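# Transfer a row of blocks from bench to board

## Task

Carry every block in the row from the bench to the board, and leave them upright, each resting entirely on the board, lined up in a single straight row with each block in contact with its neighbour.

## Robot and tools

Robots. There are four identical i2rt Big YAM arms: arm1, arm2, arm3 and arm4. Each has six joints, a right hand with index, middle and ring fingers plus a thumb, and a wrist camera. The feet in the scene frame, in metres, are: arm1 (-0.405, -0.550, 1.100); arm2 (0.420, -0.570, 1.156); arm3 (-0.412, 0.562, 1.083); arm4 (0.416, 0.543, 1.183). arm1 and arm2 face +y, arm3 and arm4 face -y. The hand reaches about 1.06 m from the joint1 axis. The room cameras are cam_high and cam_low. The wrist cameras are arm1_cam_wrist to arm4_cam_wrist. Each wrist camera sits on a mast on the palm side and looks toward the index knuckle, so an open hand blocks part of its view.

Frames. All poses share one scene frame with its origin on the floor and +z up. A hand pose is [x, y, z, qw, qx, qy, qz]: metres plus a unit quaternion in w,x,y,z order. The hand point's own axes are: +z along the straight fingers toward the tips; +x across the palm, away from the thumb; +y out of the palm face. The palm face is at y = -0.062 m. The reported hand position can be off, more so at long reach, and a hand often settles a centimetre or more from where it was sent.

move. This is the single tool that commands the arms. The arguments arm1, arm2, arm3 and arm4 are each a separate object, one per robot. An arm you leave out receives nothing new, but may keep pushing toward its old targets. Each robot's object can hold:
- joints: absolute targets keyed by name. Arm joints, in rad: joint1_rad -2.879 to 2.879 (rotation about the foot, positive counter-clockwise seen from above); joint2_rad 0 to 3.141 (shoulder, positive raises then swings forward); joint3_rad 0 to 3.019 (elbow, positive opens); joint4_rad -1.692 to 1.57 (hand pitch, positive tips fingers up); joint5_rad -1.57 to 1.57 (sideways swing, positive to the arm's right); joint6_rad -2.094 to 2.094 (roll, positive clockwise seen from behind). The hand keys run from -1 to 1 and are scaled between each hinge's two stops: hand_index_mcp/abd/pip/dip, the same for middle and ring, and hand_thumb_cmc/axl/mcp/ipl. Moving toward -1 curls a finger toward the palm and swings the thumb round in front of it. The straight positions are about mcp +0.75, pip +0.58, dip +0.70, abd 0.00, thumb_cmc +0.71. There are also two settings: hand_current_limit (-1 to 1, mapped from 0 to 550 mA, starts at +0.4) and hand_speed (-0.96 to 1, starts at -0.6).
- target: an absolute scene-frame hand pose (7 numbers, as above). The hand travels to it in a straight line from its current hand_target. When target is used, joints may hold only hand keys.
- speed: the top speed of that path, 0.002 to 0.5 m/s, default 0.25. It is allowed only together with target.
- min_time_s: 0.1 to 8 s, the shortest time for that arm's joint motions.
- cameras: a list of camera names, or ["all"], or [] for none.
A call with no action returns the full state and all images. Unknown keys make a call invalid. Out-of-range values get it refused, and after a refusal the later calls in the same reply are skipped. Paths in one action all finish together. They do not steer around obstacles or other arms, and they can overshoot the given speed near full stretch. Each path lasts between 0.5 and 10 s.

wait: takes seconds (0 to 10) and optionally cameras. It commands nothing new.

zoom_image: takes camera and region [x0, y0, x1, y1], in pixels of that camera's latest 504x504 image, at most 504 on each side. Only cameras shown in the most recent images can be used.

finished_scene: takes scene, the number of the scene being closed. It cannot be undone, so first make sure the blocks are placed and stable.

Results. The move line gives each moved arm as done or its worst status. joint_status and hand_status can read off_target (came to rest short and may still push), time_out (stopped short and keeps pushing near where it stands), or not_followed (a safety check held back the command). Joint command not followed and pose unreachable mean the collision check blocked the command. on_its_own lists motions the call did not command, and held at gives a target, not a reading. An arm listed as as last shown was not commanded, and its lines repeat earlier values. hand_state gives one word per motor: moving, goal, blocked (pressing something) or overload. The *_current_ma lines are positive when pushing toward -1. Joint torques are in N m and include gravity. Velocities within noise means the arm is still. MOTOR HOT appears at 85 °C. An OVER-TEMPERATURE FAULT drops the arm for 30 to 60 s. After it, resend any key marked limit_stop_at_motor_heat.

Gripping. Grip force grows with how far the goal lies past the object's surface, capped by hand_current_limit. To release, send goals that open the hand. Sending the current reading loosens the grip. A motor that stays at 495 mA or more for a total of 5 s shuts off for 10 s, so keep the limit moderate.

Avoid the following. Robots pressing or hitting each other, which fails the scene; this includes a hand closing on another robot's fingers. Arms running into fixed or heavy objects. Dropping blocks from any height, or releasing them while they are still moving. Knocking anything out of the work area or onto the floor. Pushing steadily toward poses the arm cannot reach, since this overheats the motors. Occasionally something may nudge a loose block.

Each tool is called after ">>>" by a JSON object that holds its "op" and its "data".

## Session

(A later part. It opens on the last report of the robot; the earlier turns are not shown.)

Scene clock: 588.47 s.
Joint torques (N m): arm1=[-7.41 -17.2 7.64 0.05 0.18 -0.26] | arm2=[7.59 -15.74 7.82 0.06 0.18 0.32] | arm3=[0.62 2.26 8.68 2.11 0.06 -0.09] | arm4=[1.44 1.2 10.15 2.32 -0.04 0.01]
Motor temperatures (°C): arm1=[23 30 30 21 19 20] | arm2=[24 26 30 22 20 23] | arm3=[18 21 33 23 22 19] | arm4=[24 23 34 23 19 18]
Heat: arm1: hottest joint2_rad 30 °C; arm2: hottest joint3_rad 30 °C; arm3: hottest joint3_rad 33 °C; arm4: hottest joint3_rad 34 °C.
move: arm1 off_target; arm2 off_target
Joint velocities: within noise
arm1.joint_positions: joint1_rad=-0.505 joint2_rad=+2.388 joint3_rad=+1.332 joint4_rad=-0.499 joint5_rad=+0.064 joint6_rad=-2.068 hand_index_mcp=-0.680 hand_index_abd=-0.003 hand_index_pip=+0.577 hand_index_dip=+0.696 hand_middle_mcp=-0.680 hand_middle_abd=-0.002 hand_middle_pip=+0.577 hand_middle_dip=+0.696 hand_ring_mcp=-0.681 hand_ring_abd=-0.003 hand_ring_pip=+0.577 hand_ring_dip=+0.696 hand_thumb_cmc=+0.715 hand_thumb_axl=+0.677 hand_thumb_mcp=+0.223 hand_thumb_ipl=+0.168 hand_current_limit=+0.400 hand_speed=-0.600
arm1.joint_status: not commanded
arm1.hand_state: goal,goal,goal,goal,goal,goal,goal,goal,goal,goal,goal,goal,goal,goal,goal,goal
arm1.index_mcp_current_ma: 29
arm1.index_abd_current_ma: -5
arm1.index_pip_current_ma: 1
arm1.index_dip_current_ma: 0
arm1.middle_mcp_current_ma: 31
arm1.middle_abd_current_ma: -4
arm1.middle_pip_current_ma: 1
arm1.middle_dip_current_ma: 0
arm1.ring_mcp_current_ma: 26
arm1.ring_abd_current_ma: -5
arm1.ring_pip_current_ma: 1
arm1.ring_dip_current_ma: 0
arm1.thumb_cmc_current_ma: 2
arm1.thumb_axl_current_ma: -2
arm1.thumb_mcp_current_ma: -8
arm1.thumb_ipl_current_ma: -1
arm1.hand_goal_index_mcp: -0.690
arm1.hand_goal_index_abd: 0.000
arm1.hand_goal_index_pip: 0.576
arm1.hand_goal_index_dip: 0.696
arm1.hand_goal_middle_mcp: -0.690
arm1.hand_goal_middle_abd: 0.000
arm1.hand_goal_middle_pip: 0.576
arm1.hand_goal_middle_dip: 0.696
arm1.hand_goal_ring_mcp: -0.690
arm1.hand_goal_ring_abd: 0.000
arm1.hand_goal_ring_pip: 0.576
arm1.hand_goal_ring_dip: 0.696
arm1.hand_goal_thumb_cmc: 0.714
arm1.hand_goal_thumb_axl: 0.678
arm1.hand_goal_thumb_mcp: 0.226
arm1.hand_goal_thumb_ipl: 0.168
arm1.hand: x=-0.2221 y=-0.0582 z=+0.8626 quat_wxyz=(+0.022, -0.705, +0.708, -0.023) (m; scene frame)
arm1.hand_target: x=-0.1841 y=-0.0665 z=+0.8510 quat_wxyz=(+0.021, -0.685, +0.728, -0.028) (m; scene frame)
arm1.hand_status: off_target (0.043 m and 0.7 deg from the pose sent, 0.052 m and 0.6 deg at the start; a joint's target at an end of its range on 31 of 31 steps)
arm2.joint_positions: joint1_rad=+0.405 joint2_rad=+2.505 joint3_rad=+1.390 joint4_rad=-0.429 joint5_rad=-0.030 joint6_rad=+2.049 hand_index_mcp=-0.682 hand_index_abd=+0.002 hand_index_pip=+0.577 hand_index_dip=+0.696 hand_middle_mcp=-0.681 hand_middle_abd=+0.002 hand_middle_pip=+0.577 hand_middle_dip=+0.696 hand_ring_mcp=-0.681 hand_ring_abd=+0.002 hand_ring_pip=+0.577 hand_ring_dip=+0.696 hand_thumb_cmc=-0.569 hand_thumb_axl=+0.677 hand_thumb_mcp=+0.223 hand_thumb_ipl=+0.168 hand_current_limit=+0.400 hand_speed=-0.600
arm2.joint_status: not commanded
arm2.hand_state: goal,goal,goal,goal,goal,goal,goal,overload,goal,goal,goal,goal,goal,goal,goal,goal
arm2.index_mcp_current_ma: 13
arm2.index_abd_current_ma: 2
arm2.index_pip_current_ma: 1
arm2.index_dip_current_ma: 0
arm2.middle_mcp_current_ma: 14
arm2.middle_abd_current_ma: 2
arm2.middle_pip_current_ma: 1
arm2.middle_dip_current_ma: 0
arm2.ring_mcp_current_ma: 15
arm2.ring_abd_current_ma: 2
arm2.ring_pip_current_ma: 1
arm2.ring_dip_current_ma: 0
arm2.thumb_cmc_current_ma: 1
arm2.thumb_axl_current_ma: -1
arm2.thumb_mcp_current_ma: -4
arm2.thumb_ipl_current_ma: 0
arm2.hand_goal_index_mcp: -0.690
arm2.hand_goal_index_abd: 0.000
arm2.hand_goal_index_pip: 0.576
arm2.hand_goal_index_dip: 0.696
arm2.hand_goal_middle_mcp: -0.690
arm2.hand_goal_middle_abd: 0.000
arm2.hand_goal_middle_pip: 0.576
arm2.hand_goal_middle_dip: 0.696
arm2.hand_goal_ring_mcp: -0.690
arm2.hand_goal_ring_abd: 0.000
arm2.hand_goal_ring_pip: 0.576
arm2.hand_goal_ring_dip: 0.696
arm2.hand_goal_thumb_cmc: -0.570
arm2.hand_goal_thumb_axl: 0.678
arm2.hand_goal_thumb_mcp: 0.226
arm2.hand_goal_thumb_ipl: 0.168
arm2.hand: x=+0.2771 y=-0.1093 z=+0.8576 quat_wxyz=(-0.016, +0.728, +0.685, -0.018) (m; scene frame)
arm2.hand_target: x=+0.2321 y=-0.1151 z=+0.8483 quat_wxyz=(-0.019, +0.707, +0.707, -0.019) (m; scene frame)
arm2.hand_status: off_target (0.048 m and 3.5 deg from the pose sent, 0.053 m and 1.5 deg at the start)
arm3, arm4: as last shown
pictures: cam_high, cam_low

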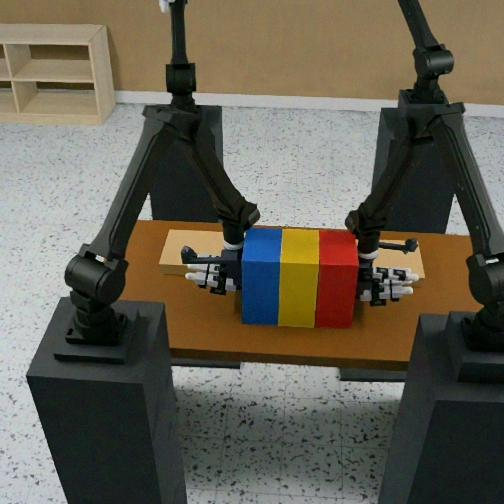

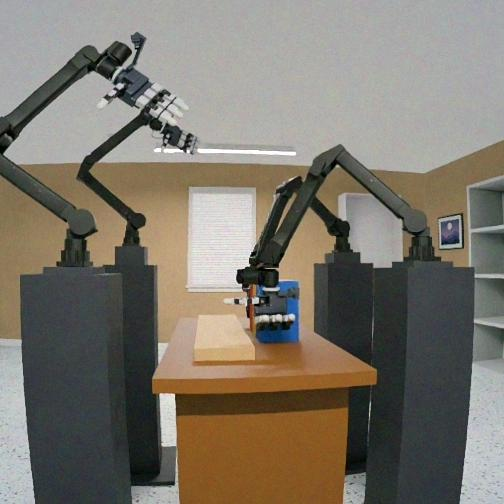

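>>> {"op": "move", "data": {"arm1": {"target": [-0.150, -0.070, 0.850, -0.0172, 0.6559, -0.7545, 0.0197], "speed": 0.08}, "arm2": {"target": [0.205, -0.118, 0.847, -0.0172, 0.6559, 0.7545, -0.0197], "speed": 0.08}, "cameras": ["cam_high", "cam_low"]}}

>>> {"op": "zoom_image", "data": {"camera": "cam_high", "region": [160, 200, 440, 360]}}

Scene clock: 648.40 s.
Joint torques (N m): arm1=[-11.4 -16.73 8.47 0.25 0.05 -0.08] | arm2=[10.99 -15.97 7.13 0.13 0.02 -0.08] | arm3=[0.91 2.32 8.77 1.96 0.04 -0.08] | arm4=[1.26 0.91 10.15 2.47 -0.01 0.01]
Motor temperatures (°C): arm1=[24 29 31 21 19 19] | arm2=[24 28 31 21 20 23] | arm3=[18 21 33 23 22 19] | arm4=[24 23 34 23 19 18]
Heat: arm1: hottest joint3_rad 31 °C; arm2: hottest joint3_rad 31 °C; arm3: hottest joint3_rad 33 °C; arm4: hottest joint3_rad 34 °C.
move: arm1 off_target; arm2 off_target
Joint velocities: within noise
arm1.joint_positions: joint1_rad=-0.514 joint2_rad=+2.388 joint3_rad=+1.336 joint4_rad=-0.514 joint5_rad=+0.051 joint6_rad=-2.068 hand_index_mcp=-0.680 hand_index_abd=-0.003 hand_index_pip=+0.577 hand_index_dip=+0.696 hand_middle_mcp=-0.680 hand_middle_abd=-0.002 hand_middle_pip=+0.577 hand_middle_dip=+0.696 hand_ring_mcp=-0.681 hand_ring_abd=-0.003 hand_ring_pip=+0.577 hand_ring_dip=+0.696 hand_thumb_cmc=+0.715 hand_thumb_axl=+0.677 hand_thumb_mcp=+0.223 hand_thumb_ipl=+0.168 hand_current_limit=+0.400 hand_speed=-0.600
arm1.joint_status: not commanded
arm1.hand_state: goal,goal,goal,goal,goal,goal,goal,goal,goal,goal,goal,goal,goal,goal,goal,goal
arm1.index_mcp_current_ma: 29
arm1.index_abd_current_ma: -5
arm1.index_pip_current_ma: 1
arm1.index_dip_current_ma: 0
arm1.middle_mcp_current_ma: 31
arm1.middle_abd_current_ma: -4
arm1.middle_pip_current_ma: 1
arm1.middle_dip_current_ma: 0
arm1.ring_mcp_current_ma: 26
arm1.ring_abd_current_ma: -5
arm1.ring_pip_current_ma: 1
arm1.ring_dip_current_ma: 0
arm1.thumb_cmc_current_ma: 2
arm1.thumb_axl_current_ma: -2
arm1.thumb_mcp_current_ma: -8
arm1.thumb_ipl_current_ma: -1
arm1.hand_goal_index_mcp: -0.690
arm1.hand_goal_index_abd: 0.000
arm1.hand_goal_index_pip: 0.576
arm1.hand_goal_index_dip: 0.696
arm1.hand_goal_middle_mcp: -0.690
arm1.hand_goal_middle_abd: 0.000
arm1.hand_goal_middle_pip: 0.576
arm1.hand_goal_middle_dip: 0.696
arm1.hand_goal_ring_mcp: -0.690
arm1.hand_goal_ring_abd: 0.000
arm1.hand_goal_ring_pip: 0.576
arm1.hand_goal_ring_dip: 0.696
arm1.hand_goal_thumb_cmc: 0.714
arm1.hand_goal_thumb_axl: 0.678
arm1.hand_goal_thumb_mcp: 0.226
arm1.hand_goal_thumb_ipl: 0.168
arm1.hand: x=-0.2206 y=-0.0599 z=+0.8646 quat_wxyz=(+0.015, -0.702, +0.711, -0.018) (m; scene frame)
arm1.hand_target: x=-0.1544 y=-0.0745 z=+0.8523 quat_wxyz=(+0.018, -0.656, +0.755, -0.020) (m; scene frame)
arm1.hand_status: off_target (0.073 m and 7.3 deg from the pose sent, 0.074 m and 7.8 deg at the start)
arm2.joint_positions: joint1_rad=+0.412 joint2_rad=+2.505 joint3_rad=+1.390 joint4_rad=-0.429 joint5_rad=-0.028 joint6_rad=+2.005 hand_index_mcp=-0.682 hand_index_abd=+0.002 hand_index_pip=+0.577 hand_index_dip=+0.696 hand_middle_mcp=-0.681 hand_middle_abd=+0.002 hand_middle_pip=+0.577 hand_middle_dip=+0.696 hand_ring_mcp=-0.681 hand_ring_abd=+0.002 hand_ring_pip=+0.577 hand_ring_dip=+0.696 hand_thumb_cmc=-0.569 hand_thumb_axl=+0.677 hand_thumb_mcp=+0.223 hand_thumb_ipl=+0.168 hand_current_limit=+0.400 hand_speed=-0.600
arm2.joint_status: not commanded
arm2.hand_state: goal,goal,goal,goal,goal,goal,goal,overload,goal,goal,goal,goal,goal,goal,goal,goal
arm2.index_mcp_current_ma: 13
arm2.index_abd_current_ma: 2
arm2.index_pip_current_ma: 1
arm2.index_dip_current_ma: 0
arm2.middle_mcp_current_ma: 14
arm2.middle_abd_current_ma: 2
arm2.middle_pip_current_ma: 1
arm2.middle_dip_current_ma: 0
arm2.ring_mcp_current_ma: 15
arm2.ring_abd_current_ma: 2
arm2.ring_pip_current_ma: 1
arm2.ring_dip_current_ma: 0
arm2.thumb_cmc_current_ma: 1
arm2.thumb_axl_current_ma: -1
arm2.thumb_mcp_current_ma: -4
arm2.thumb_ipl_current_ma: 0
arm2.hand_goal_index_mcp: -0.690
arm2.hand_goal_index_abd: 0.000
arm2.hand_goal_index_pip: 0.576
arm2.hand_goal_index_dip: 0.696
arm2.hand_goal_middle_mcp: -0.690
arm2.hand_goal_middle_abd: 0.000
arm2.hand_goal_middle_pip: 0.576
arm2.hand_goal_middle_dip: 0.696
arm2.hand_goal_ring_mcp: -0.690
arm2.hand_goal_ring_abd: 0.000
arm2.hand_goal_ring_pip: 0.576
arm2.hand_goal_ring_dip: 0.696
arm2.hand_goal_thumb_cmc: -0.570
arm2.hand_goal_thumb_axl: 0.678
arm2.hand_goal_thumb_mcp: 0.226
arm2.hand_goal_thumb_ipl: 0.168
arm2.hand: x=+0.2752 y=-0.1066 z=+0.8577 quat_wxyz=(-0.016, +0.711, +0.703, -0.017) (m; scene frame)
arm2.hand_target: x=+0.2100 y=-0.1219 z=+0.8488 quat_wxyz=(-0.018, +0.656, +0.754, -0.020) (m; scene frame)
arm2.hand_status: off_target (0.072 m and 8.6 deg from the pose sent, 0.073 m and 11.5 deg at the start)
arm3, arm4: as last shown
pictures: cam_high, cam_low

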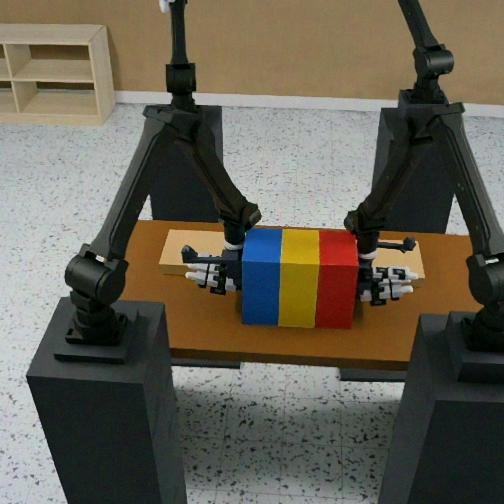

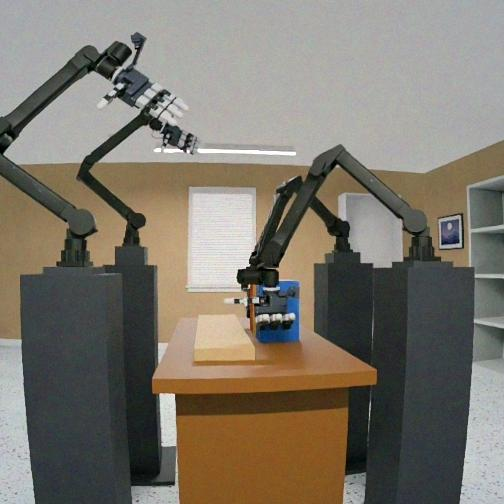

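Scaled by 1.800 from the camera's 504x504 image, which has a finer 720x720 frame.

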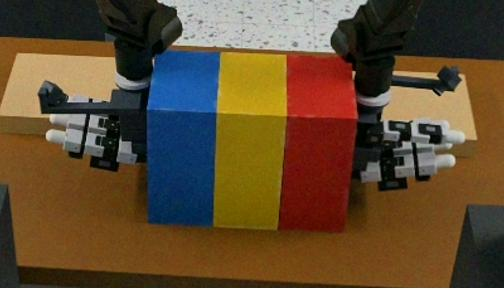

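>>> {"op": "move", "data": {"arm1": {"target": [-0.150, -0.070, 0.890, -0.0172, 0.6559, -0.7545, 0.0197], "speed": 0.05}, "arm2": {"target": [0.205, -0.118, 0.886, -0.0172, 0.6559, 0.7545, -0.0197], "speed": 0.05}, "cameras": ["cam_high", "cam_low"]}}

>>> {"op": "zoom_image", "data": {"camera": "cam_high", "region": [160, 200, 440, 360]}}

>>> {"op": "zoom_image", "data": {"camera": "cam_low", "region": [200, 240, 340, 380]}}

Scene clock: 659.77 s.
Joint torques (N m): arm1=[-10.52 -23.06 6.78 0.24 0.22 -0.11] | arm2=[10.17 -20.42 5.94 0.42 -0.51 0.07] | arm3=[0.91 2.37 8.77 2.13 0.03 -0.06] | arm4=[1.49 1.03 10.09 2.26 0.02 0.03]
Motor temperatures (°C): arm1=[24 29 32 21 19 19] | arm2=[24 28 31 21 20 23] | arm3=[18 21 33 23 22 19] | arm4=[24 23 34 23 19 18]
Heat: arm1: hottest joint3_rad 32 °C; arm2: hottest joint3_rad 31 °C; arm3: hottest joint3_rad 33 °C; arm4: hottest joint3_rad 34 °C.
move: arm1 off_target; arm2 off_target
Joint velocities: within noise
arm1.joint_positions: joint1_rad=-0.526 joint2_rad=+2.380 joint3_rad=+1.336 joint4_rad=-0.578 joint5_rad=+0.048 joint6_rad=-2.066 hand_index_mcp=-0.680 hand_index_abd=-0.003 hand_index_pip=+0.577 hand_index_dip=+0.696 hand_middle_mcp=-0.680 hand_middle_abd=-0.002 hand_middle_pip=+0.577 hand_middle_dip=+0.696 hand_ring_mcp=-0.681 hand_ring_abd=-0.003 hand_ring_pip=+0.577 hand_ring_dip=+0.696 hand_thumb_cmc=+0.715 hand_thumb_axl=+0.677 hand_thumb_mcp=+0.223 hand_thumb_ipl=+0.168 hand_current_limit=+0.400 hand_speed=-0.600
arm1.joint_status: not commanded
arm1.hand_state: goal,goal,goal,goal,goal,goal,goal,goal,goal,goal,goal,goal,goal,goal,goal,goal
arm1.index_mcp_current_ma: 29
arm1.index_abd_current_ma: -5
arm1.index_pip_current_ma: 1
arm1.index_dip_current_ma: 0
arm1.middle_mcp_current_ma: 31
arm1.middle_abd_current_ma: -4
arm1.middle_pip_current_ma: 1
arm1.middle_dip_current_ma: 0
arm1.ring_mcp_current_ma: 26
arm1.ring_abd_current_ma: -5
arm1.ring_pip_current_ma: 1
arm1.ring_dip_current_ma: 0
arm1.thumb_cmc_current_ma: 1
arm1.thumb_axl_current_ma: -2
arm1.thumb_mcp_current_ma: -8
arm1.thumb_ipl_current_ma: -1
arm1.hand_goal_index_mcp: -0.690
arm1.hand_goal_index_abd: 0.000
arm1.hand_goal_index_pip: 0.576
arm1.hand_goal_index_dip: 0.696
arm1.hand_goal_middle_mcp: -0.690
arm1.hand_goal_middle_abd: 0.000
arm1.hand_goal_middle_pip: 0.576
arm1.hand_goal_middle_dip: 0.696
arm1.hand_goal_ring_mcp: -0.690
arm1.hand_goal_ring_abd: 0.000
arm1.hand_goal_ring_pip: 0.576
arm1.hand_goal_ring_dip: 0.696
arm1.hand_goal_thumb_cmc: 0.714
arm1.hand_goal_thumb_axl: 0.678
arm1.hand_goal_thumb_mcp: 0.226
arm1.hand_goal_thumb_ipl: 0.168
arm1.hand: x=-0.2216 y=-0.0733 z=+0.8699 quat_wxyz=(-0.013, -0.698, +0.716, -0.024) (m; scene frame)
arm1.hand_target: x=-0.1527 y=-0.0736 z=+0.8899 quat_wxyz=(+0.017, -0.656, +0.755, -0.022) (m; scene frame)
arm1.hand_status: off_target (0.074 m and 7.4 deg from the pose sent, 0.076 m and 7.3 deg at the start)
arm2.joint_positions: joint1_rad=+0.427 joint2_rad=+2.486 joint3_rad=+1.364 joint4_rad=-0.489 joint5_rad=-0.019 joint6_rad=+1.995 hand_index_mcp=-0.682 hand_index_abd=+0.002 hand_index_pip=+0.577 hand_index_dip=+0.696 hand_middle_mcp=-0.681 hand_middle_abd=+0.002 hand_middle_pip=+0.577 hand_middle_dip=+0.696 hand_ring_mcp=-0.681 hand_ring_abd=+0.002 hand_ring_pip=+0.577 hand_ring_dip=+0.696 hand_thumb_cmc=-0.569 hand_thumb_axl=+0.677 hand_thumb_mcp=+0.223 hand_thumb_ipl=+0.168 hand_current_limit=+0.400 hand_speed=-0.600
arm2.joint_status: not commanded
arm2.hand_state: goal,goal,goal,goal,goal,goal,goal,overload,goal,goal,goal,goal,goal,goal,goal,goal
arm2.index_mcp_current_ma: 13
arm2.index_abd_current_ma: 2
arm2.index_pip_current_ma: 1
arm2.index_dip_current_ma: 0
arm2.middle_mcp_current_ma: 14
arm2.middle_abd_current_ma: 2
arm2.middle_pip_current_ma: 1
arm2.middle_dip_current_ma: 0
arm2.ring_mcp_current_ma: 15
arm2.ring_abd_current_ma: 2
arm2.ring_pip_current_ma: 1
arm2.ring_dip_current_ma: 0
arm2.thumb_cmc_current_ma: 1
arm2.thumb_axl_current_ma: -1
arm2.thumb_mcp_current_ma: -4
arm2.thumb_ipl_current_ma: 0
arm2.hand_goal_index_mcp: -0.690
arm2.hand_goal_index_abd: 0.000
arm2.hand_goal_index_pip: 0.576
arm2.hand_goal_index_dip: 0.696
arm2.hand_goal_middle_mcp: -0.690
arm2.hand_goal_middle_abd: 0.000
arm2.hand_goal_middle_pip: 0.576
arm2.hand_goal_middle_dip: 0.696
arm2.hand_goal_ring_mcp: -0.690
arm2.hand_goal_ring_abd: 0.000
arm2.hand_goal_ring_pip: 0.576
arm2.hand_goal_ring_dip: 0.696
arm2.hand_goal_thumb_cmc: -0.570
arm2.hand_goal_thumb_axl: 0.678
arm2.hand_goal_thumb_mcp: 0.226
arm2.hand_goal_thumb_ipl: 0.168
arm2.hand: x=+0.2790 y=-0.1268 z=+0.8680 quat_wxyz=(+0.016, +0.702, +0.712, -0.024) (m; scene frame)
arm2.hand_target: x=+0.2079 y=-0.1220 z=+0.8861 quat_wxyz=(-0.018, +0.656, +0.754, -0.022) (m; scene frame)
arm2.hand_status: off_target (0.077 m and 8.1 deg from the pose sent, 0.077 m and 8.6 deg at the start)
arm3, arm4: as last shown
pictures: cam_high, cam_low

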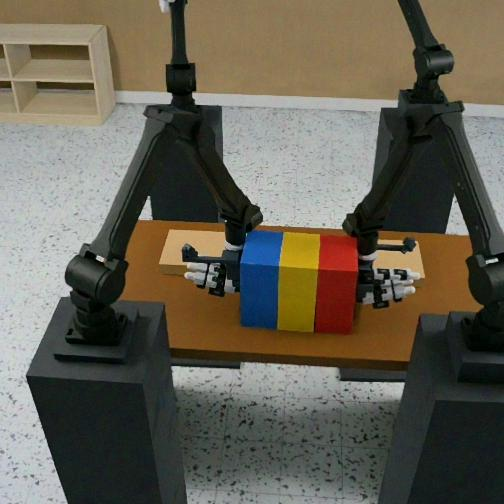

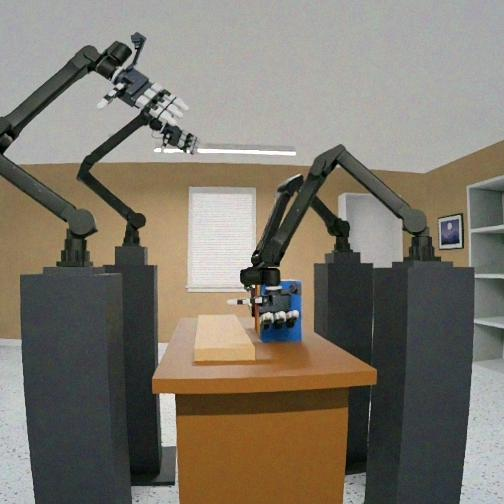

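Scaled by 1.800 from the camera's 504x504 image, which has a finer 720x720 frame.

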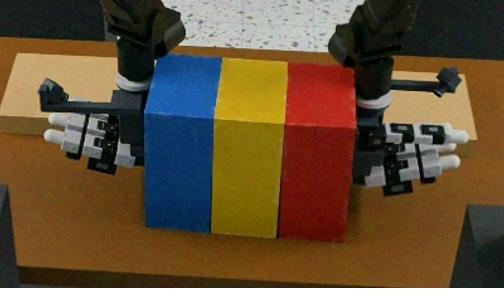

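Scaled by 3.600 from the camera's 504x504 image, which has a finer 720x720 frame.

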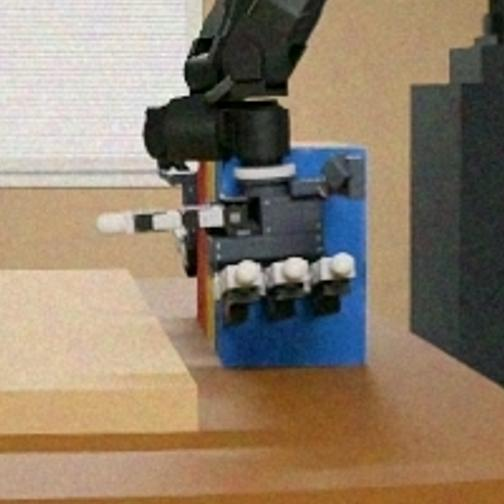

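>>> {"op": "zoom_image", "data": {"camera": "cam_high", "region": [190, 190, 270, 310]}}

>>> {"op": "zoom_image", "data": {"camera": "cam_high", "region": [330, 190, 410, 310]}}

Scaled by 4.200 from the camera's 504x504 image, which has a finer 720x720 frame.

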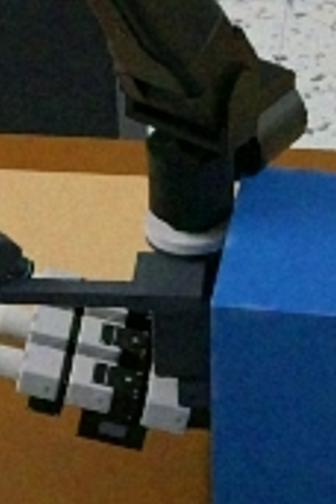

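Scaled by 4.200 from the camera's 504x504 image, which has a finer 720x720 frame.

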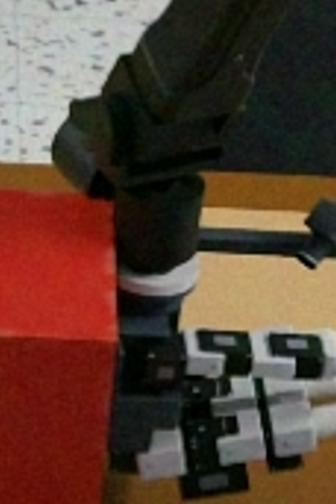

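>>> {"op": "move", "data": {"arm1": {"target": [-0.250, -0.080, 0.870, -0.0308, 0.7064, -0.7064, 0.0308], "speed": 0.15}, "arm2": {"target": [0.305, -0.125, 0.870, -0.0308, 0.7064, 0.7064, -0.0308], "speed": 0.15}}}

>>> {"op": "move", "data": {"arm1": {"target": [-0.247, -0.082, 0.905, -0.0308, 0.7064, -0.7064, 0.0308], "speed": 0.15}, "arm2": {"target": [0.305, -0.127, 0.903, -0.0308, 0.7064, 0.7064, -0.0308], "speed": 0.15}, "cameras": ["cam_high", "cam_low"]}}

>>> {"op": "zoom_image", "data": {"camera": "cam_high", "region": [160, 200, 440, 360]}}

>>> {"op": "zoom_image", "data": {"camera": "cam_low", "region": [200, 240, 340, 380]}}

Scene clock: 760.57 s.
Joint torques (N m): arm1=[-2.08 -20.84 3.79 0.72 -0.1 -0.05] | arm2=[1.55 -16.97 3.12 0.79 0.1 -0.05] | arm3=[0.97 2.32 8.64 2.07 0.05 -0.08] | arm4=[1.44 1.03 10 2.47 0.05 0.03]
Motor temperatures (°C): arm1=[24 29 31 21 19 19] | arm2=[25 31 29 21 20 23] | arm3=[18 21 34 23 22 19] | arm4=[24 23 34 22 19 18]
Heat: arm1: hottest joint3_rad 31 °C; arm2: hottest joint2_rad 31 °C; arm3: hottest joint3_rad 34 °C; arm4: hottest joint3_rad 34 °C.
move: arm1 off_target; arm2 done
Joint velocities: within noise
arm1.joint_positions: joint1_rad=-0.468 joint2_rad=+2.343 joint3_rad=+1.206 joint4_rad=-0.438 joint5_rad=+0.084 joint6_rad=-2.048 hand_index_mcp=-0.680 hand_index_abd=-0.003 hand_index_pip=+0.577 hand_index_dip=+0.696 hand_middle_mcp=-0.680 hand_middle_abd=-0.002 hand_middle_pip=+0.577 hand_middle_dip=+0.696 hand_ring_mcp=-0.681 hand_ring_abd=-0.003 hand_ring_pip=+0.577 hand_ring_dip=+0.696 hand_thumb_cmc=+0.715 hand_thumb_axl=+0.677 hand_thumb_mcp=+0.223 hand_thumb_ipl=+0.168 hand_current_limit=+0.400 hand_speed=-0.600
arm1.joint_status: not commanded
arm1.hand_state: goal,goal,goal,goal,goal,goal,goal,goal,goal,goal,goal,goal,goal,goal,goal,goal
arm1.index_mcp_current_ma: 29
arm1.index_abd_current_ma: -5
arm1.index_pip_current_ma: 1
arm1.index_dip_current_ma: 0
arm1.middle_mcp_current_ma: 31
arm1.middle_abd_current_ma: -4
arm1.middle_pip_current_ma: 1
arm1.middle_dip_current_ma: 0
arm1.ring_mcp_current_ma: 26
arm1.ring_abd_current_ma: -5
arm1.ring_pip_current_ma: 1
arm1.ring_dip_current_ma: 0
arm1.thumb_cmc_current_ma: 1
arm1.thumb_axl_current_ma: -2
arm1.thumb_mcp_current_ma: -8
arm1.thumb_ipl_current_ma: -1
arm1.hand_goal_index_mcp: -0.690
arm1.hand_goal_index_abd: 0.000
arm1.hand_goal_index_pip: 0.576
arm1.hand_goal_index_dip: 0.696
arm1.hand_goal_middle_mcp: -0.690
arm1.hand_goal_middle_abd: 0.000
arm1.hand_goal_middle_pip: 0.576
arm1.hand_goal_middle_dip: 0.696
arm1.hand_goal_ring_mcp: -0.690
arm1.hand_goal_ring_abd: 0.000
arm1.hand_goal_ring_pip: 0.576
arm1.hand_goal_ring_dip: 0.696
arm1.hand_goal_thumb_cmc: 0.714
arm1.hand_goal_thumb_axl: 0.678
arm1.hand_goal_thumb_mcp: 0.226
arm1.hand_goal_thumb_ipl: 0.168
arm1.hand: x=-0.2559 y=-0.0894 z=+0.8610 quat_wxyz=(+0.016, -0.711, +0.702, -0.034) (m; scene frame)
arm1.hand_target: x=-0.2501 y=-0.0800 z=+0.8700 quat_wxyz=(+0.031, -0.706, +0.706, -0.031) (m; scene frame)
arm1.hand_status: off_target (0.014 m and 1.9 deg from the pose sent, 0.029 m and 5.3 deg at the start)
arm2.joint_positions: joint1_rad=+0.361 joint2_rad=+2.429 joint3_rad=+1.268 joint4_rad=-0.367 joint5_rad=-0.064 joint6_rad=+1.961 hand_index_mcp=-0.682 hand_index_abd=+0.002 hand_index_pip=+0.577 hand_index_dip=+0.696 hand_middle_mcp=-0.681 hand_middle_abd=+0.002 hand_middle_pip=+0.577 hand_middle_dip=+0.696 hand_ring_mcp=-0.681 hand_ring_abd=+0.002 hand_ring_pip=+0.577 hand_ring_dip=+0.696 hand_thumb_cmc=-0.569 hand_thumb_axl=+0.677 hand_thumb_mcp=+0.223 hand_thumb_ipl=+0.168 hand_current_limit=+0.400 hand_speed=-0.600
arm2.joint_status: not commanded
arm2.hand_state: goal,goal,goal,goal,goal,goal,goal,overload,goal,goal,goal,goal,goal,goal,goal,goal
arm2.index_mcp_current_ma: 13
arm2.index_abd_current_ma: 2
arm2.index_pip_current_ma: 1
arm2.index_dip_current_ma: 0
arm2.middle_mcp_current_ma: 14
arm2.middle_abd_current_ma: 2
arm2.middle_pip_current_ma: 1
arm2.middle_dip_current_ma: 0
arm2.ring_mcp_current_ma: 15
arm2.ring_abd_current_ma: 2
arm2.ring_pip_current_ma: 1
arm2.ring_dip_current_ma: 0
arm2.thumb_cmc_current_ma: 1
arm2.thumb_axl_current_ma: -1
arm2.thumb_mcp_current_ma: -4
arm2.thumb_ipl_current_ma: 0
arm2.hand_goal_index_mcp: -0.690
arm2.hand_goal_index_abd: 0.000
arm2.hand_goal_index_pip: 0.576
arm2.hand_goal_index_dip: 0.696
arm2.hand_goal_middle_mcp: -0.690
arm2.hand_goal_middle_abd: 0.000
arm2.hand_goal_middle_pip: 0.576
arm2.hand_goal_middle_dip: 0.696
arm2.hand_goal_ring_mcp: -0.690
arm2.hand_goal_ring_abd: 0.000
arm2.hand_goal_ring_pip: 0.576
arm2.hand_goal_ring_dip: 0.696
arm2.hand_goal_thumb_cmc: -0.570
arm2.hand_goal_thumb_axl: 0.678
arm2.hand_goal_thumb_mcp: 0.226
arm2.hand_goal_thumb_ipl: 0.168
arm2.hand: x=+0.3039 y=-0.1222 z=+0.8732 quat_wxyz=(-0.031, +0.713, +0.700, -0.030) (m; scene frame)
arm2.hand_target: x=+0.3050 y=-0.1250 z=+0.8700 quat_wxyz=(-0.031, +0.707, +0.706, -0.031) (m; scene frame)
arm2.hand_status: done (0.004 m and 1.0 deg from the pose sent, 0.026 m and 5.6 deg at the start)
arm3, arm4: as last shown
pictures: none

Scene clock: 761.63 s.
Joint torques (N m): arm1=[-2.73 -19.78 4.08 0.02 -0.1 -0.1] | arm2=[1.67 -16.38 3.55 -0.08 0.1 -0.06] | arm3=[0.67 2.43 8.69 2.04 0.03 -0.07] | arm4=[1.79 1.14 10.11 2.55 0.03 0]
Motor temperatures (°C): arm1=[24 29 31 21 19 19] | arm2=[25 31 29 21 20 23] | arm3=[18 21 34 23 22 19] | arm4=[24 23 34 22 19 18]
Heat: arm1: hottest joint3_rad 31 °C; arm2: hottest joint2_rad 31 °C; arm3: hottest joint3_rad 34 °C; arm4: hottest joint3_rad 34 °C.
move: arm1 done; arm2 off_target
Joint velocities: within noise
arm1.joint_positions: joint1_rad=-0.468 joint2_rad=+2.253 joint3_rad=+1.187 joint4_rad=-0.478 joint5_rad=+0.084 joint6_rad=-2.048 hand_index_mcp=-0.680 hand_index_abd=-0.003 hand_index_pip=+0.577 hand_index_dip=+0.696 hand_middle_mcp=-0.680 hand_middle_abd=-0.002 hand_middle_pip=+0.577 hand_middle_dip=+0.696 hand_ring_mcp=-0.681 hand_ring_abd=-0.003 hand_ring_pip=+0.577 hand_ring_dip=+0.696 hand_thumb_cmc=+0.715 hand_thumb_axl=+0.677 hand_thumb_mcp=+0.223 hand_thumb_ipl=+0.168 hand_current_limit=+0.400 hand_speed=-0.600
arm1.joint_status: not commanded
arm1.hand_state: goal,goal,goal,goal,goal,goal,goal,goal,goal,goal,goal,goal,goal,goal,goal,goal
arm1.index_mcp_current_ma: 29
arm1.index_abd_current_ma: -5
arm1.index_pip_current_ma: 1
arm1.index_dip_current_ma: 0
arm1.middle_mcp_current_ma: 31
arm1.middle_abd_current_ma: -4
arm1.middle_pip_current_ma: 1
arm1.middle_dip_current_ma: 0
arm1.ring_mcp_current_ma: 26
arm1.ring_abd_current_ma: -5
arm1.ring_pip_current_ma: 1
arm1.ring_dip_current_ma: 0
arm1.thumb_cmc_current_ma: 1
arm1.thumb_axl_current_ma: -2
arm1.thumb_mcp_current_ma: -8
arm1.thumb_ipl_current_ma: -1
arm1.hand_goal_index_mcp: -0.690
arm1.hand_goal_index_abd: 0.000
arm1.hand_goal_index_pip: 0.576
arm1.hand_goal_index_dip: 0.696
arm1.hand_goal_middle_mcp: -0.690
arm1.hand_goal_middle_abd: 0.000
arm1.hand_goal_middle_pip: 0.576
arm1.hand_goal_middle_dip: 0.696
arm1.hand_goal_ring_mcp: -0.690
arm1.hand_goal_ring_abd: 0.000
arm1.hand_goal_ring_pip: 0.576
arm1.hand_goal_ring_dip: 0.696
arm1.hand_goal_thumb_cmc: 0.714
arm1.hand_goal_thumb_axl: 0.678
arm1.hand_goal_thumb_mcp: 0.226
arm1.hand_goal_thumb_ipl: 0.168
arm1.hand: x=-0.2512 y=-0.0807 z=+0.9000 quat_wxyz=(+0.030, -0.711, +0.702, -0.030) (m; scene frame)
arm1.hand_target: x=-0.2471 y=-0.0820 z=+0.9049 quat_wxyz=(+0.031, -0.706, +0.706, -0.031) (m; scene frame)
arm1.hand_status: done (0.007 m and 0.7 deg from the pose sent, 0.046 m and 1.9 deg at the start)
arm2.joint_positions: joint1_rad=+0.361 joint2_rad=+2.342 joint3_rad=+1.229 joint4_rad=-0.387 joint5_rad=-0.064 joint6_rad=+1.961 hand_index_mcp=-0.682 hand_index_abd=+0.002 hand_index_pip=+0.577 hand_index_dip=+0.696 hand_middle_mcp=-0.681 hand_middle_abd=+0.002 hand_middle_pip=+0.577 hand_middle_dip=+0.696 hand_ring_mcp=-0.681 hand_ring_abd=+0.002 hand_ring_pip=+0.577 hand_ring_dip=+0.696 hand_thumb_cmc=-0.569 hand_thumb_axl=+0.677 hand_thumb_mcp=+0.223 hand_thumb_ipl=+0.168 hand_current_limit=+0.400 hand_speed=-0.600
arm2.joint_status: not commanded
arm2.hand_state: goal,goal,goal,goal,goal,goal,goal,overload,goal,goal,goal,goal,goal,goal,goal,goal
arm2.index_mcp_current_ma: 13
arm2.index_abd_current_ma: 2
arm2.index_pip_current_ma: 1
arm2.index_dip_current_ma: 0
arm2.middle_mcp_current_ma: 14
arm2.middle_abd_current_ma: 2
arm2.middle_pip_current_ma: 1
arm2.middle_dip_current_ma: 0
arm2.ring_mcp_current_ma: 15
arm2.ring_abd_current_ma: 2
arm2.ring_pip_current_ma: 1
arm2.ring_dip_current_ma: 0
arm2.thumb_cmc_current_ma: 1
arm2.thumb_axl_current_ma: -1
arm2.thumb_mcp_current_ma: -4
arm2.thumb_ipl_current_ma: 0
arm2.hand_goal_index_mcp: -0.690
arm2.hand_goal_index_abd: 0.000
arm2.hand_goal_index_pip: 0.576
arm2.hand_goal_index_dip: 0.696
arm2.hand_goal_middle_mcp: -0.690
arm2.hand_goal_middle_abd: 0.000
arm2.hand_goal_middle_pip: 0.576
arm2.hand_goal_middle_dip: 0.696
arm2.hand_goal_ring_mcp: -0.690
arm2.hand_goal_ring_abd: 0.000
arm2.hand_goal_ring_pip: 0.576
arm2.hand_goal_ring_dip: 0.696
arm2.hand_goal_thumb_cmc: -0.570
arm2.hand_goal_thumb_axl: 0.678
arm2.hand_goal_thumb_mcp: 0.226
arm2.hand_goal_thumb_ipl: 0.168
arm2.hand: x=+0.3023 y=-0.1165 z=+0.9079 quat_wxyz=(-0.044, +0.712, +0.701, -0.024) (m; scene frame)
arm2.hand_target: x=+0.3051 y=-0.1269 z=+0.9032 quat_wxyz=(-0.031, +0.706, +0.706, -0.031) (m; scene frame)
arm2.hand_status: off_target (0.012 m and 1.9 deg from the pose sent, 0.030 m and 1.0 deg at the start)
arm3, arm4: as last shown
pictures: cam_high, cam_low

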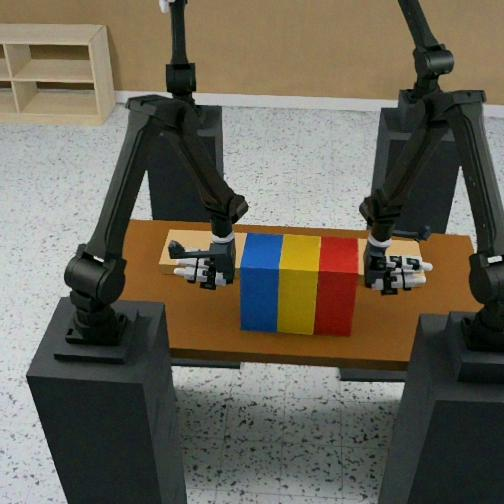

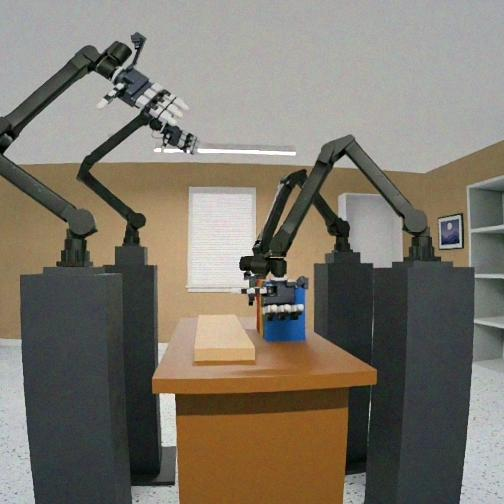

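Scaled by 1.800 from the camera's 504x504 image, which has a finer 720x720 frame.

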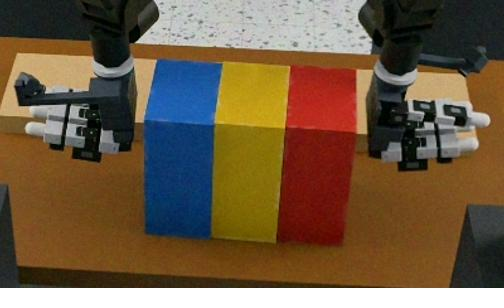

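Scaled by 3.600 from the camera's 504x504 image, which has a finer 720x720 frame.

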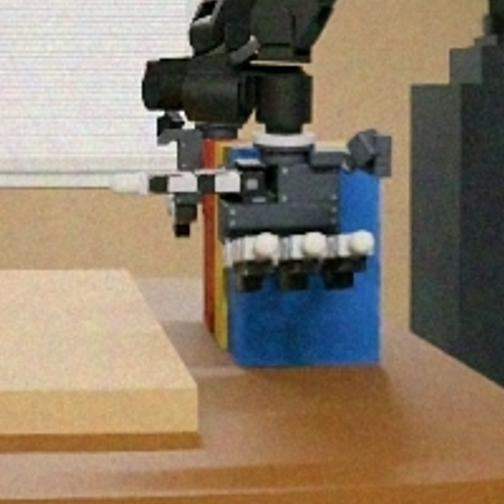

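>>> {"op": "move", "data": {"arm1": {"target": [-0.238, -0.107, 0.905, -0.0308, 0.7064, -0.7064, 0.0308], "speed": 0.15}, "arm2": {"target": [0.293, -0.158, 0.900, -0.0308, 0.7064, 0.7064, -0.0308], "speed": 0.15}}}

>>> {"op": "move", "data": {"arm1": {"target": [-0.125, -0.112, 0.903, -0.0279, 0.6388, -0.7681, 0.0335], "speed": 0.08}, "arm2": {"target": [0.180, -0.158, 0.897, -0.0279, 0.6388, 0.7681, -0.0335], "speed": 0.08}, "cameras": ["cam_high", "cam_low"]}}

>>> {"op": "zoom_image", "data": {"camera": "cam_high", "region": [160, 200, 440, 360]}}

>>> {"op": "zoom_image", "data": {"camera": "cam_low", "region": [200, 240, 340, 380]}}

Scene clock: 786.17 s.
Joint torques (N m): arm1=[-2.43 -20.25 3.86 0.7 -0.11 -0.24] | arm2=[1.61 -16.32 3.19 0.76 0.19 0.24] | arm3=[0.97 2.26 8.66 2.06 0.05 -0.06] | arm4=[1.44 0.73 10.03 2.32 0.04 0.07]
Motor temperatures (°C): arm1=[24 29 30 21 19 19] | arm2=[24 30 28 21 20 23] | arm3=[18 21 34 23 22 19] | arm4=[24 23 34 22 19 18]
Heat: arm1: hottest joint3_rad 30 °C; arm2: hottest joint2_rad 30 °C; arm3: hottest joint3_rad 34 °C; arm4: hottest joint3_rad 34 °C.
move: arm1 off_target; arm2 done
Joint velocities: within noise
arm1.joint_positions: joint1_rad=-0.512 joint2_rad=+2.240 joint3_rad=+1.125 joint4_rad=-0.457 joint5_rad=+0.085 joint6_rad=-2.069 hand_index_mcp=-0.680 hand_index_abd=-0.003 hand_index_pip=+0.577 hand_index_dip=+0.696 hand_middle_mcp=-0.680 hand_middle_abd=-0.002 hand_middle_pip=+0.577 hand_middle_dip=+0.696 hand_ring_mcp=-0.681 hand_ring_abd=-0.003 hand_ring_pip=+0.577 hand_ring_dip=+0.696 hand_thumb_cmc=+0.715 hand_thumb_axl=+0.677 hand_thumb_mcp=+0.223 hand_thumb_ipl=+0.168 hand_current_limit=+0.400 hand_speed=-0.600
arm1.joint_status: not commanded
arm1.hand_state: goal,goal,goal,goal,goal,goal,goal,goal,goal,goal,goal,goal,goal,goal,goal,goal
arm1.index_mcp_current_ma: 29
arm1.index_abd_current_ma: -5
arm1.index_pip_current_ma: 1
arm1.index_dip_current_ma: 0
arm1.middle_mcp_current_ma: 31
arm1.middle_abd_current_ma: -4
arm1.middle_pip_current_ma: 1
arm1.middle_dip_current_ma: 0
arm1.ring_mcp_current_ma: 26
arm1.ring_abd_current_ma: -5
arm1.ring_pip_current_ma: 1
arm1.ring_dip_current_ma: 0
arm1.thumb_cmc_current_ma: 1
arm1.thumb_axl_current_ma: -2
arm1.thumb_mcp_current_ma: -8
arm1.thumb_ipl_current_ma: -1
arm1.hand_goal_index_mcp: -0.690
arm1.hand_goal_index_abd: 0.000
arm1.hand_goal_index_pip: 0.576
arm1.hand_goal_index_dip: 0.696
arm1.hand_goal_middle_mcp: -0.690
arm1.hand_goal_middle_abd: 0.000
arm1.hand_goal_middle_pip: 0.576
arm1.hand_goal_middle_dip: 0.696
arm1.hand_goal_ring_mcp: -0.690
arm1.hand_goal_ring_abd: 0.000
arm1.hand_goal_ring_pip: 0.576
arm1.hand_goal_ring_dip: 0.696
arm1.hand_goal_thumb_cmc: 0.714
arm1.hand_goal_thumb_axl: 0.678
arm1.hand_goal_thumb_mcp: 0.226
arm1.hand_goal_thumb_ipl: 0.168
arm1.hand: x=-0.2441 y=-0.1133 z=+0.8953 quat_wxyz=(+0.016, -0.703, +0.710, -0.035) (m; scene frame)
arm1.hand_target: x=-0.2381 y=-0.1070 z=+0.9049 quat_wxyz=(+0.031, -0.705, +0.708, -0.032) (m; scene frame)
arm1.hand_status: off_target (0.013 m and 1.8 deg from the pose sent, 0.030 m and 0.7 deg at the start; a joint's target at an end of its range on 21 of 33 steps)
arm2.joint_positions: joint1_rad=+0.407 joint2_rad=+2.336 joint3_rad=+1.150 joint4_rad=-0.348 joint5_rad=-0.064 joint6_rad=+1.978 hand_index_mcp=-0.682 hand_index_abd=+0.002 hand_index_pip=+0.577 hand_index_dip=+0.696 hand_middle_mcp=-0.681 hand_middle_abd=+0.002 hand_middle_pip=+0.577 hand_middle_dip=+0.696 hand_ring_mcp=-0.681 hand_ring_abd=+0.002 hand_ring_pip=+0.577 hand_ring_dip=+0.696 hand_thumb_cmc=-0.569 hand_thumb_axl=+0.677 hand_thumb_mcp=+0.223 hand_thumb_ipl=+0.168 hand_current_limit=+0.400 hand_speed=-0.600
arm2.joint_status: not commanded
arm2.hand_state: goal,goal,goal,goal,goal,goal,goal,overload,goal,goal,goal,goal,goal,goal,goal,goal
arm2.index_mcp_current_ma: 13
arm2.index_abd_current_ma: 2
arm2.index_pip_current_ma: 1
arm2.index_dip_current_ma: 0
arm2.middle_mcp_current_ma: 14
arm2.middle_abd_current_ma: 2
arm2.middle_pip_current_ma: 1
arm2.middle_dip_current_ma: 0
arm2.ring_mcp_current_ma: 15
arm2.ring_abd_current_ma: 2
arm2.ring_pip_current_ma: 1
arm2.ring_dip_current_ma: 0
arm2.thumb_cmc_current_ma: 1
arm2.thumb_axl_current_ma: -1
arm2.thumb_mcp_current_ma: -4
arm2.thumb_ipl_current_ma: 0
arm2.hand_goal_index_mcp: -0.690
arm2.hand_goal_index_abd: 0.000
arm2.hand_goal_index_pip: 0.576
arm2.hand_goal_index_dip: 0.696
arm2.hand_goal_middle_mcp: -0.690
arm2.hand_goal_middle_abd: 0.000
arm2.hand_goal_middle_pip: 0.576
arm2.hand_goal_middle_dip: 0.696
arm2.hand_goal_ring_mcp: -0.690
arm2.hand_goal_ring_abd: 0.000
arm2.hand_goal_ring_pip: 0.576
arm2.hand_goal_ring_dip: 0.696
arm2.hand_goal_thumb_cmc: -0.570
arm2.hand_goal_thumb_axl: 0.678
arm2.hand_goal_thumb_mcp: 0.226
arm2.hand_goal_thumb_ipl: 0.168
arm2.hand: x=+0.2952 y=-0.1562 z=+0.9002 quat_wxyz=(-0.028, +0.702, +0.711, -0.032) (m; scene frame)
arm2.hand_target: x=+0.2931 y=-0.1579 z=+0.9000 quat_wxyz=(-0.031, +0.706, +0.706, -0.031) (m; scene frame)
arm2.hand_status: done (0.003 m and 0.8 deg from the pose sent, 0.043 m and 1.9 deg at the start)
arm3, arm4: as last shown
pictures: none

Scene clock: 788.10 s.
Joint torques (N m): arm1=[-11.87 -17.26 11.25 0.92 1.67 -0.18] | arm2=[11.75 -14.39 9.91 0.7 -2.31 -0.28] | arm3=[0.62 2.37 8.79 2.13 0.04 -0.07] | arm4=[1.38 0.79 10.1 2.59 -0.02 0.02]
Motor temperatures (°C): arm1=[24 29 30 21 19 19] | arm2=[24 30 29 21 20 23] | arm3=[18 21 34 23 22 19] | arm4=[24 23 34 22 19 18]
Heat: arm1: hottest joint3_rad 30 °C; arm2: hottest joint2_rad 30 °C; arm3: hottest joint3_rad 34 °C; arm4: hottest joint3_rad 34 °C.
move: arm1 off_target; arm2 off_target
Joint velocities: within noise
arm1.joint_positions: joint1_rad=-0.585 joint2_rad=+2.245 joint3_rad=+1.159 joint4_rad=-0.550 joint5_rad=+0.047 joint6_rad=-2.078 hand_index_mcp=-0.680 hand_index_abd=-0.003 hand_index_pip=+0.577 hand_index_dip=+0.696 hand_middle_mcp=-0.680 hand_middle_abd=-0.002 hand_middle_pip=+0.577 hand_middle_dip=+0.696 hand_ring_mcp=-0.681 hand_ring_abd=-0.003 hand_ring_pip=+0.577 hand_ring_dip=+0.696 hand_thumb_cmc=+0.715 hand_thumb_axl=+0.677 hand_thumb_mcp=+0.223 hand_thumb_ipl=+0.168 hand_current_limit=+0.400 hand_speed=-0.600
arm1.joint_status: not commanded
arm1.hand_state: goal,goal,goal,goal,goal,goal,goal,goal,goal,goal,goal,goal,goal,goal,goal,goal
arm1.index_mcp_current_ma: 29
arm1.index_abd_current_ma: -5
arm1.index_pip_current_ma: 1
arm1.index_dip_current_ma: 0
arm1.middle_mcp_current_ma: 31
arm1.middle_abd_current_ma: -4
arm1.middle_pip_current_ma: 1
arm1.middle_dip_current_ma: 0
arm1.ring_mcp_current_ma: 26
arm1.ring_abd_current_ma: -5
arm1.ring_pip_current_ma: 1
arm1.ring_dip_current_ma: 0
arm1.thumb_cmc_current_ma: 1
arm1.thumb_axl_current_ma: -2
arm1.thumb_mcp_current_ma: -8
arm1.thumb_ipl_current_ma: -1
arm1.hand_goal_index_mcp: -0.690
arm1.hand_goal_index_abd: 0.000
arm1.hand_goal_index_pip: 0.576
arm1.hand_goal_index_dip: 0.696
arm1.hand_goal_middle_mcp: -0.690
arm1.hand_goal_middle_abd: 0.000
arm1.hand_goal_middle_pip: 0.576
arm1.hand_goal_middle_dip: 0.696
arm1.hand_goal_ring_mcp: -0.690
arm1.hand_goal_ring_abd: 0.000
arm1.hand_goal_ring_pip: 0.576
arm1.hand_goal_ring_dip: 0.696
arm1.hand_goal_thumb_cmc: 0.714
arm1.hand_goal_thumb_axl: 0.678
arm1.hand_goal_thumb_mcp: 0.226
arm1.hand_goal_thumb_ipl: 0.168
arm1.hand: x=-0.2215 y=-0.1274 z=+0.9033 quat_wxyz=(-0.021, -0.681, +0.731, -0.025) (m; scene frame)
arm1.hand_target: x=-0.1301 y=-0.1198 z=+0.9085 quat_wxyz=(+0.028, -0.633, +0.773, -0.039) (m; scene frame)
arm1.hand_status: off_target (0.098 m and 8.6 deg from the pose sent, 0.119 m and 10.0 deg at the start; a joint's target at an end of its range on 58 of 58 steps)
arm2.joint_positions: joint1_rad=+0.480 joint2_rad=+2.345 joint3_rad=+1.195 joint4_rad=-0.438 joint5_rad=-0.008 joint6_rad=+2.059 hand_index_mcp=-0.682 hand_index_abd=+0.002 hand_index_pip=+0.577 hand_index_dip=+0.696 hand_middle_mcp=-0.681 hand_middle_abd=+0.002 hand_middle_pip=+0.577 hand_middle_dip=+0.696 hand_ring_mcp=-0.681 hand_ring_abd=+0.002 hand_ring_pip=+0.577 hand_ring_dip=+0.696 hand_thumb_cmc=-0.569 hand_thumb_axl=+0.677 hand_thumb_mcp=+0.223 hand_thumb_ipl=+0.168 hand_current_limit=+0.400 hand_speed=-0.600
arm2.joint_status: not commanded
arm2.hand_state: goal,goal,goal,goal,goal,goal,goal,overload,goal,goal,goal,goal,goal,goal,goal,goal
arm2.index_mcp_current_ma: 13
arm2.index_abd_current_ma: 2
arm2.index_pip_current_ma: 1
arm2.index_dip_current_ma: 0
arm2.middle_mcp_current_ma: 14
arm2.middle_abd_current_ma: 2
arm2.middle_pip_current_ma: 1
arm2.middle_dip_current_ma: 0
arm2.ring_mcp_current_ma: 15
arm2.ring_abd_current_ma: 2
arm2.ring_pip_current_ma: 1
arm2.ring_dip_current_ma: 0
arm2.thumb_cmc_current_ma: 1
arm2.thumb_axl_current_ma: -1
arm2.thumb_mcp_current_ma: -4
arm2.thumb_ipl_current_ma: 0
arm2.hand_goal_index_mcp: -0.690
arm2.hand_goal_index_abd: 0.000
arm2.hand_goal_index_pip: 0.576
arm2.hand_goal_index_dip: 0.696
arm2.hand_goal_middle_mcp: -0.690
arm2.hand_goal_middle_abd: 0.000
arm2.hand_goal_middle_pip: 0.576
arm2.hand_goal_middle_dip: 0.696
arm2.hand_goal_ring_mcp: -0.690
arm2.hand_goal_ring_abd: 0.000
arm2.hand_goal_ring_pip: 0.576
arm2.hand_goal_ring_dip: 0.696
arm2.hand_goal_thumb_cmc: -0.570
arm2.hand_goal_thumb_axl: 0.678
arm2.hand_goal_thumb_mcp: 0.226
arm2.hand_goal_thumb_ipl: 0.168
arm2.hand: x=+0.2719 y=-0.1677 z=+0.9096 quat_wxyz=(+0.009, +0.706, +0.708, -0.015) (m; scene frame)
arm2.hand_target: x=+0.1856 y=-0.1655 z=+0.9024 quat_wxyz=(-0.028, +0.638, +0.768, -0.035) (m; scene frame)
arm2.hand_status: off_target (0.093 m and 11.3 deg from the pose sent, 0.115 m and 9.8 deg at the start)
arm3, arm4: as last shown
pictures: cam_high, cam_low

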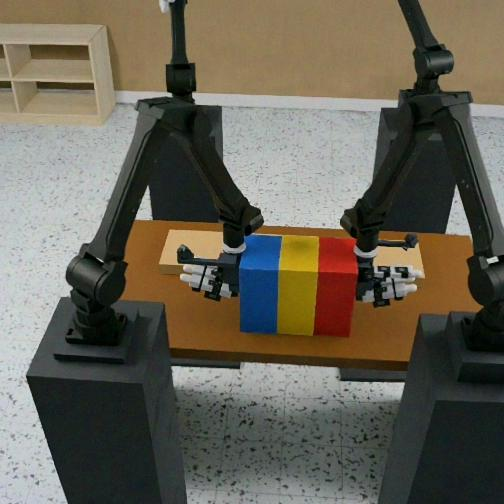

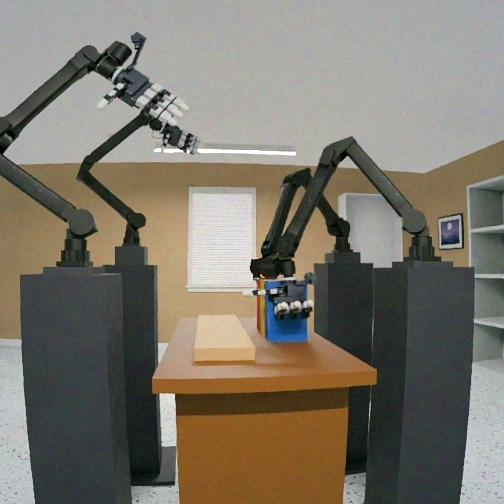

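Scaled by 1.800 from the camera's 504x504 image, which has a finer 720x720 frame.

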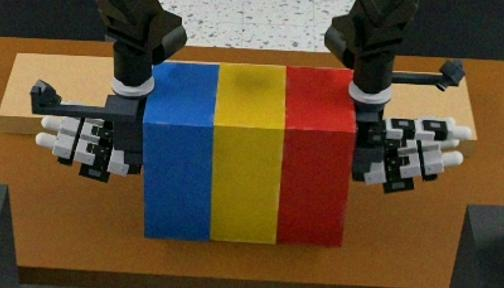

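Scaled by 3.600 from the camera's 504x504 image, which has a finer 720x720 frame.

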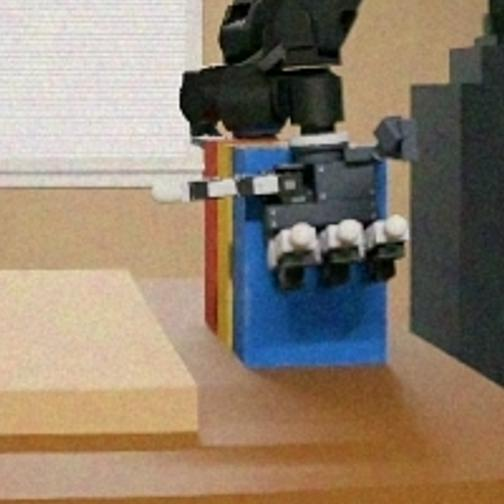

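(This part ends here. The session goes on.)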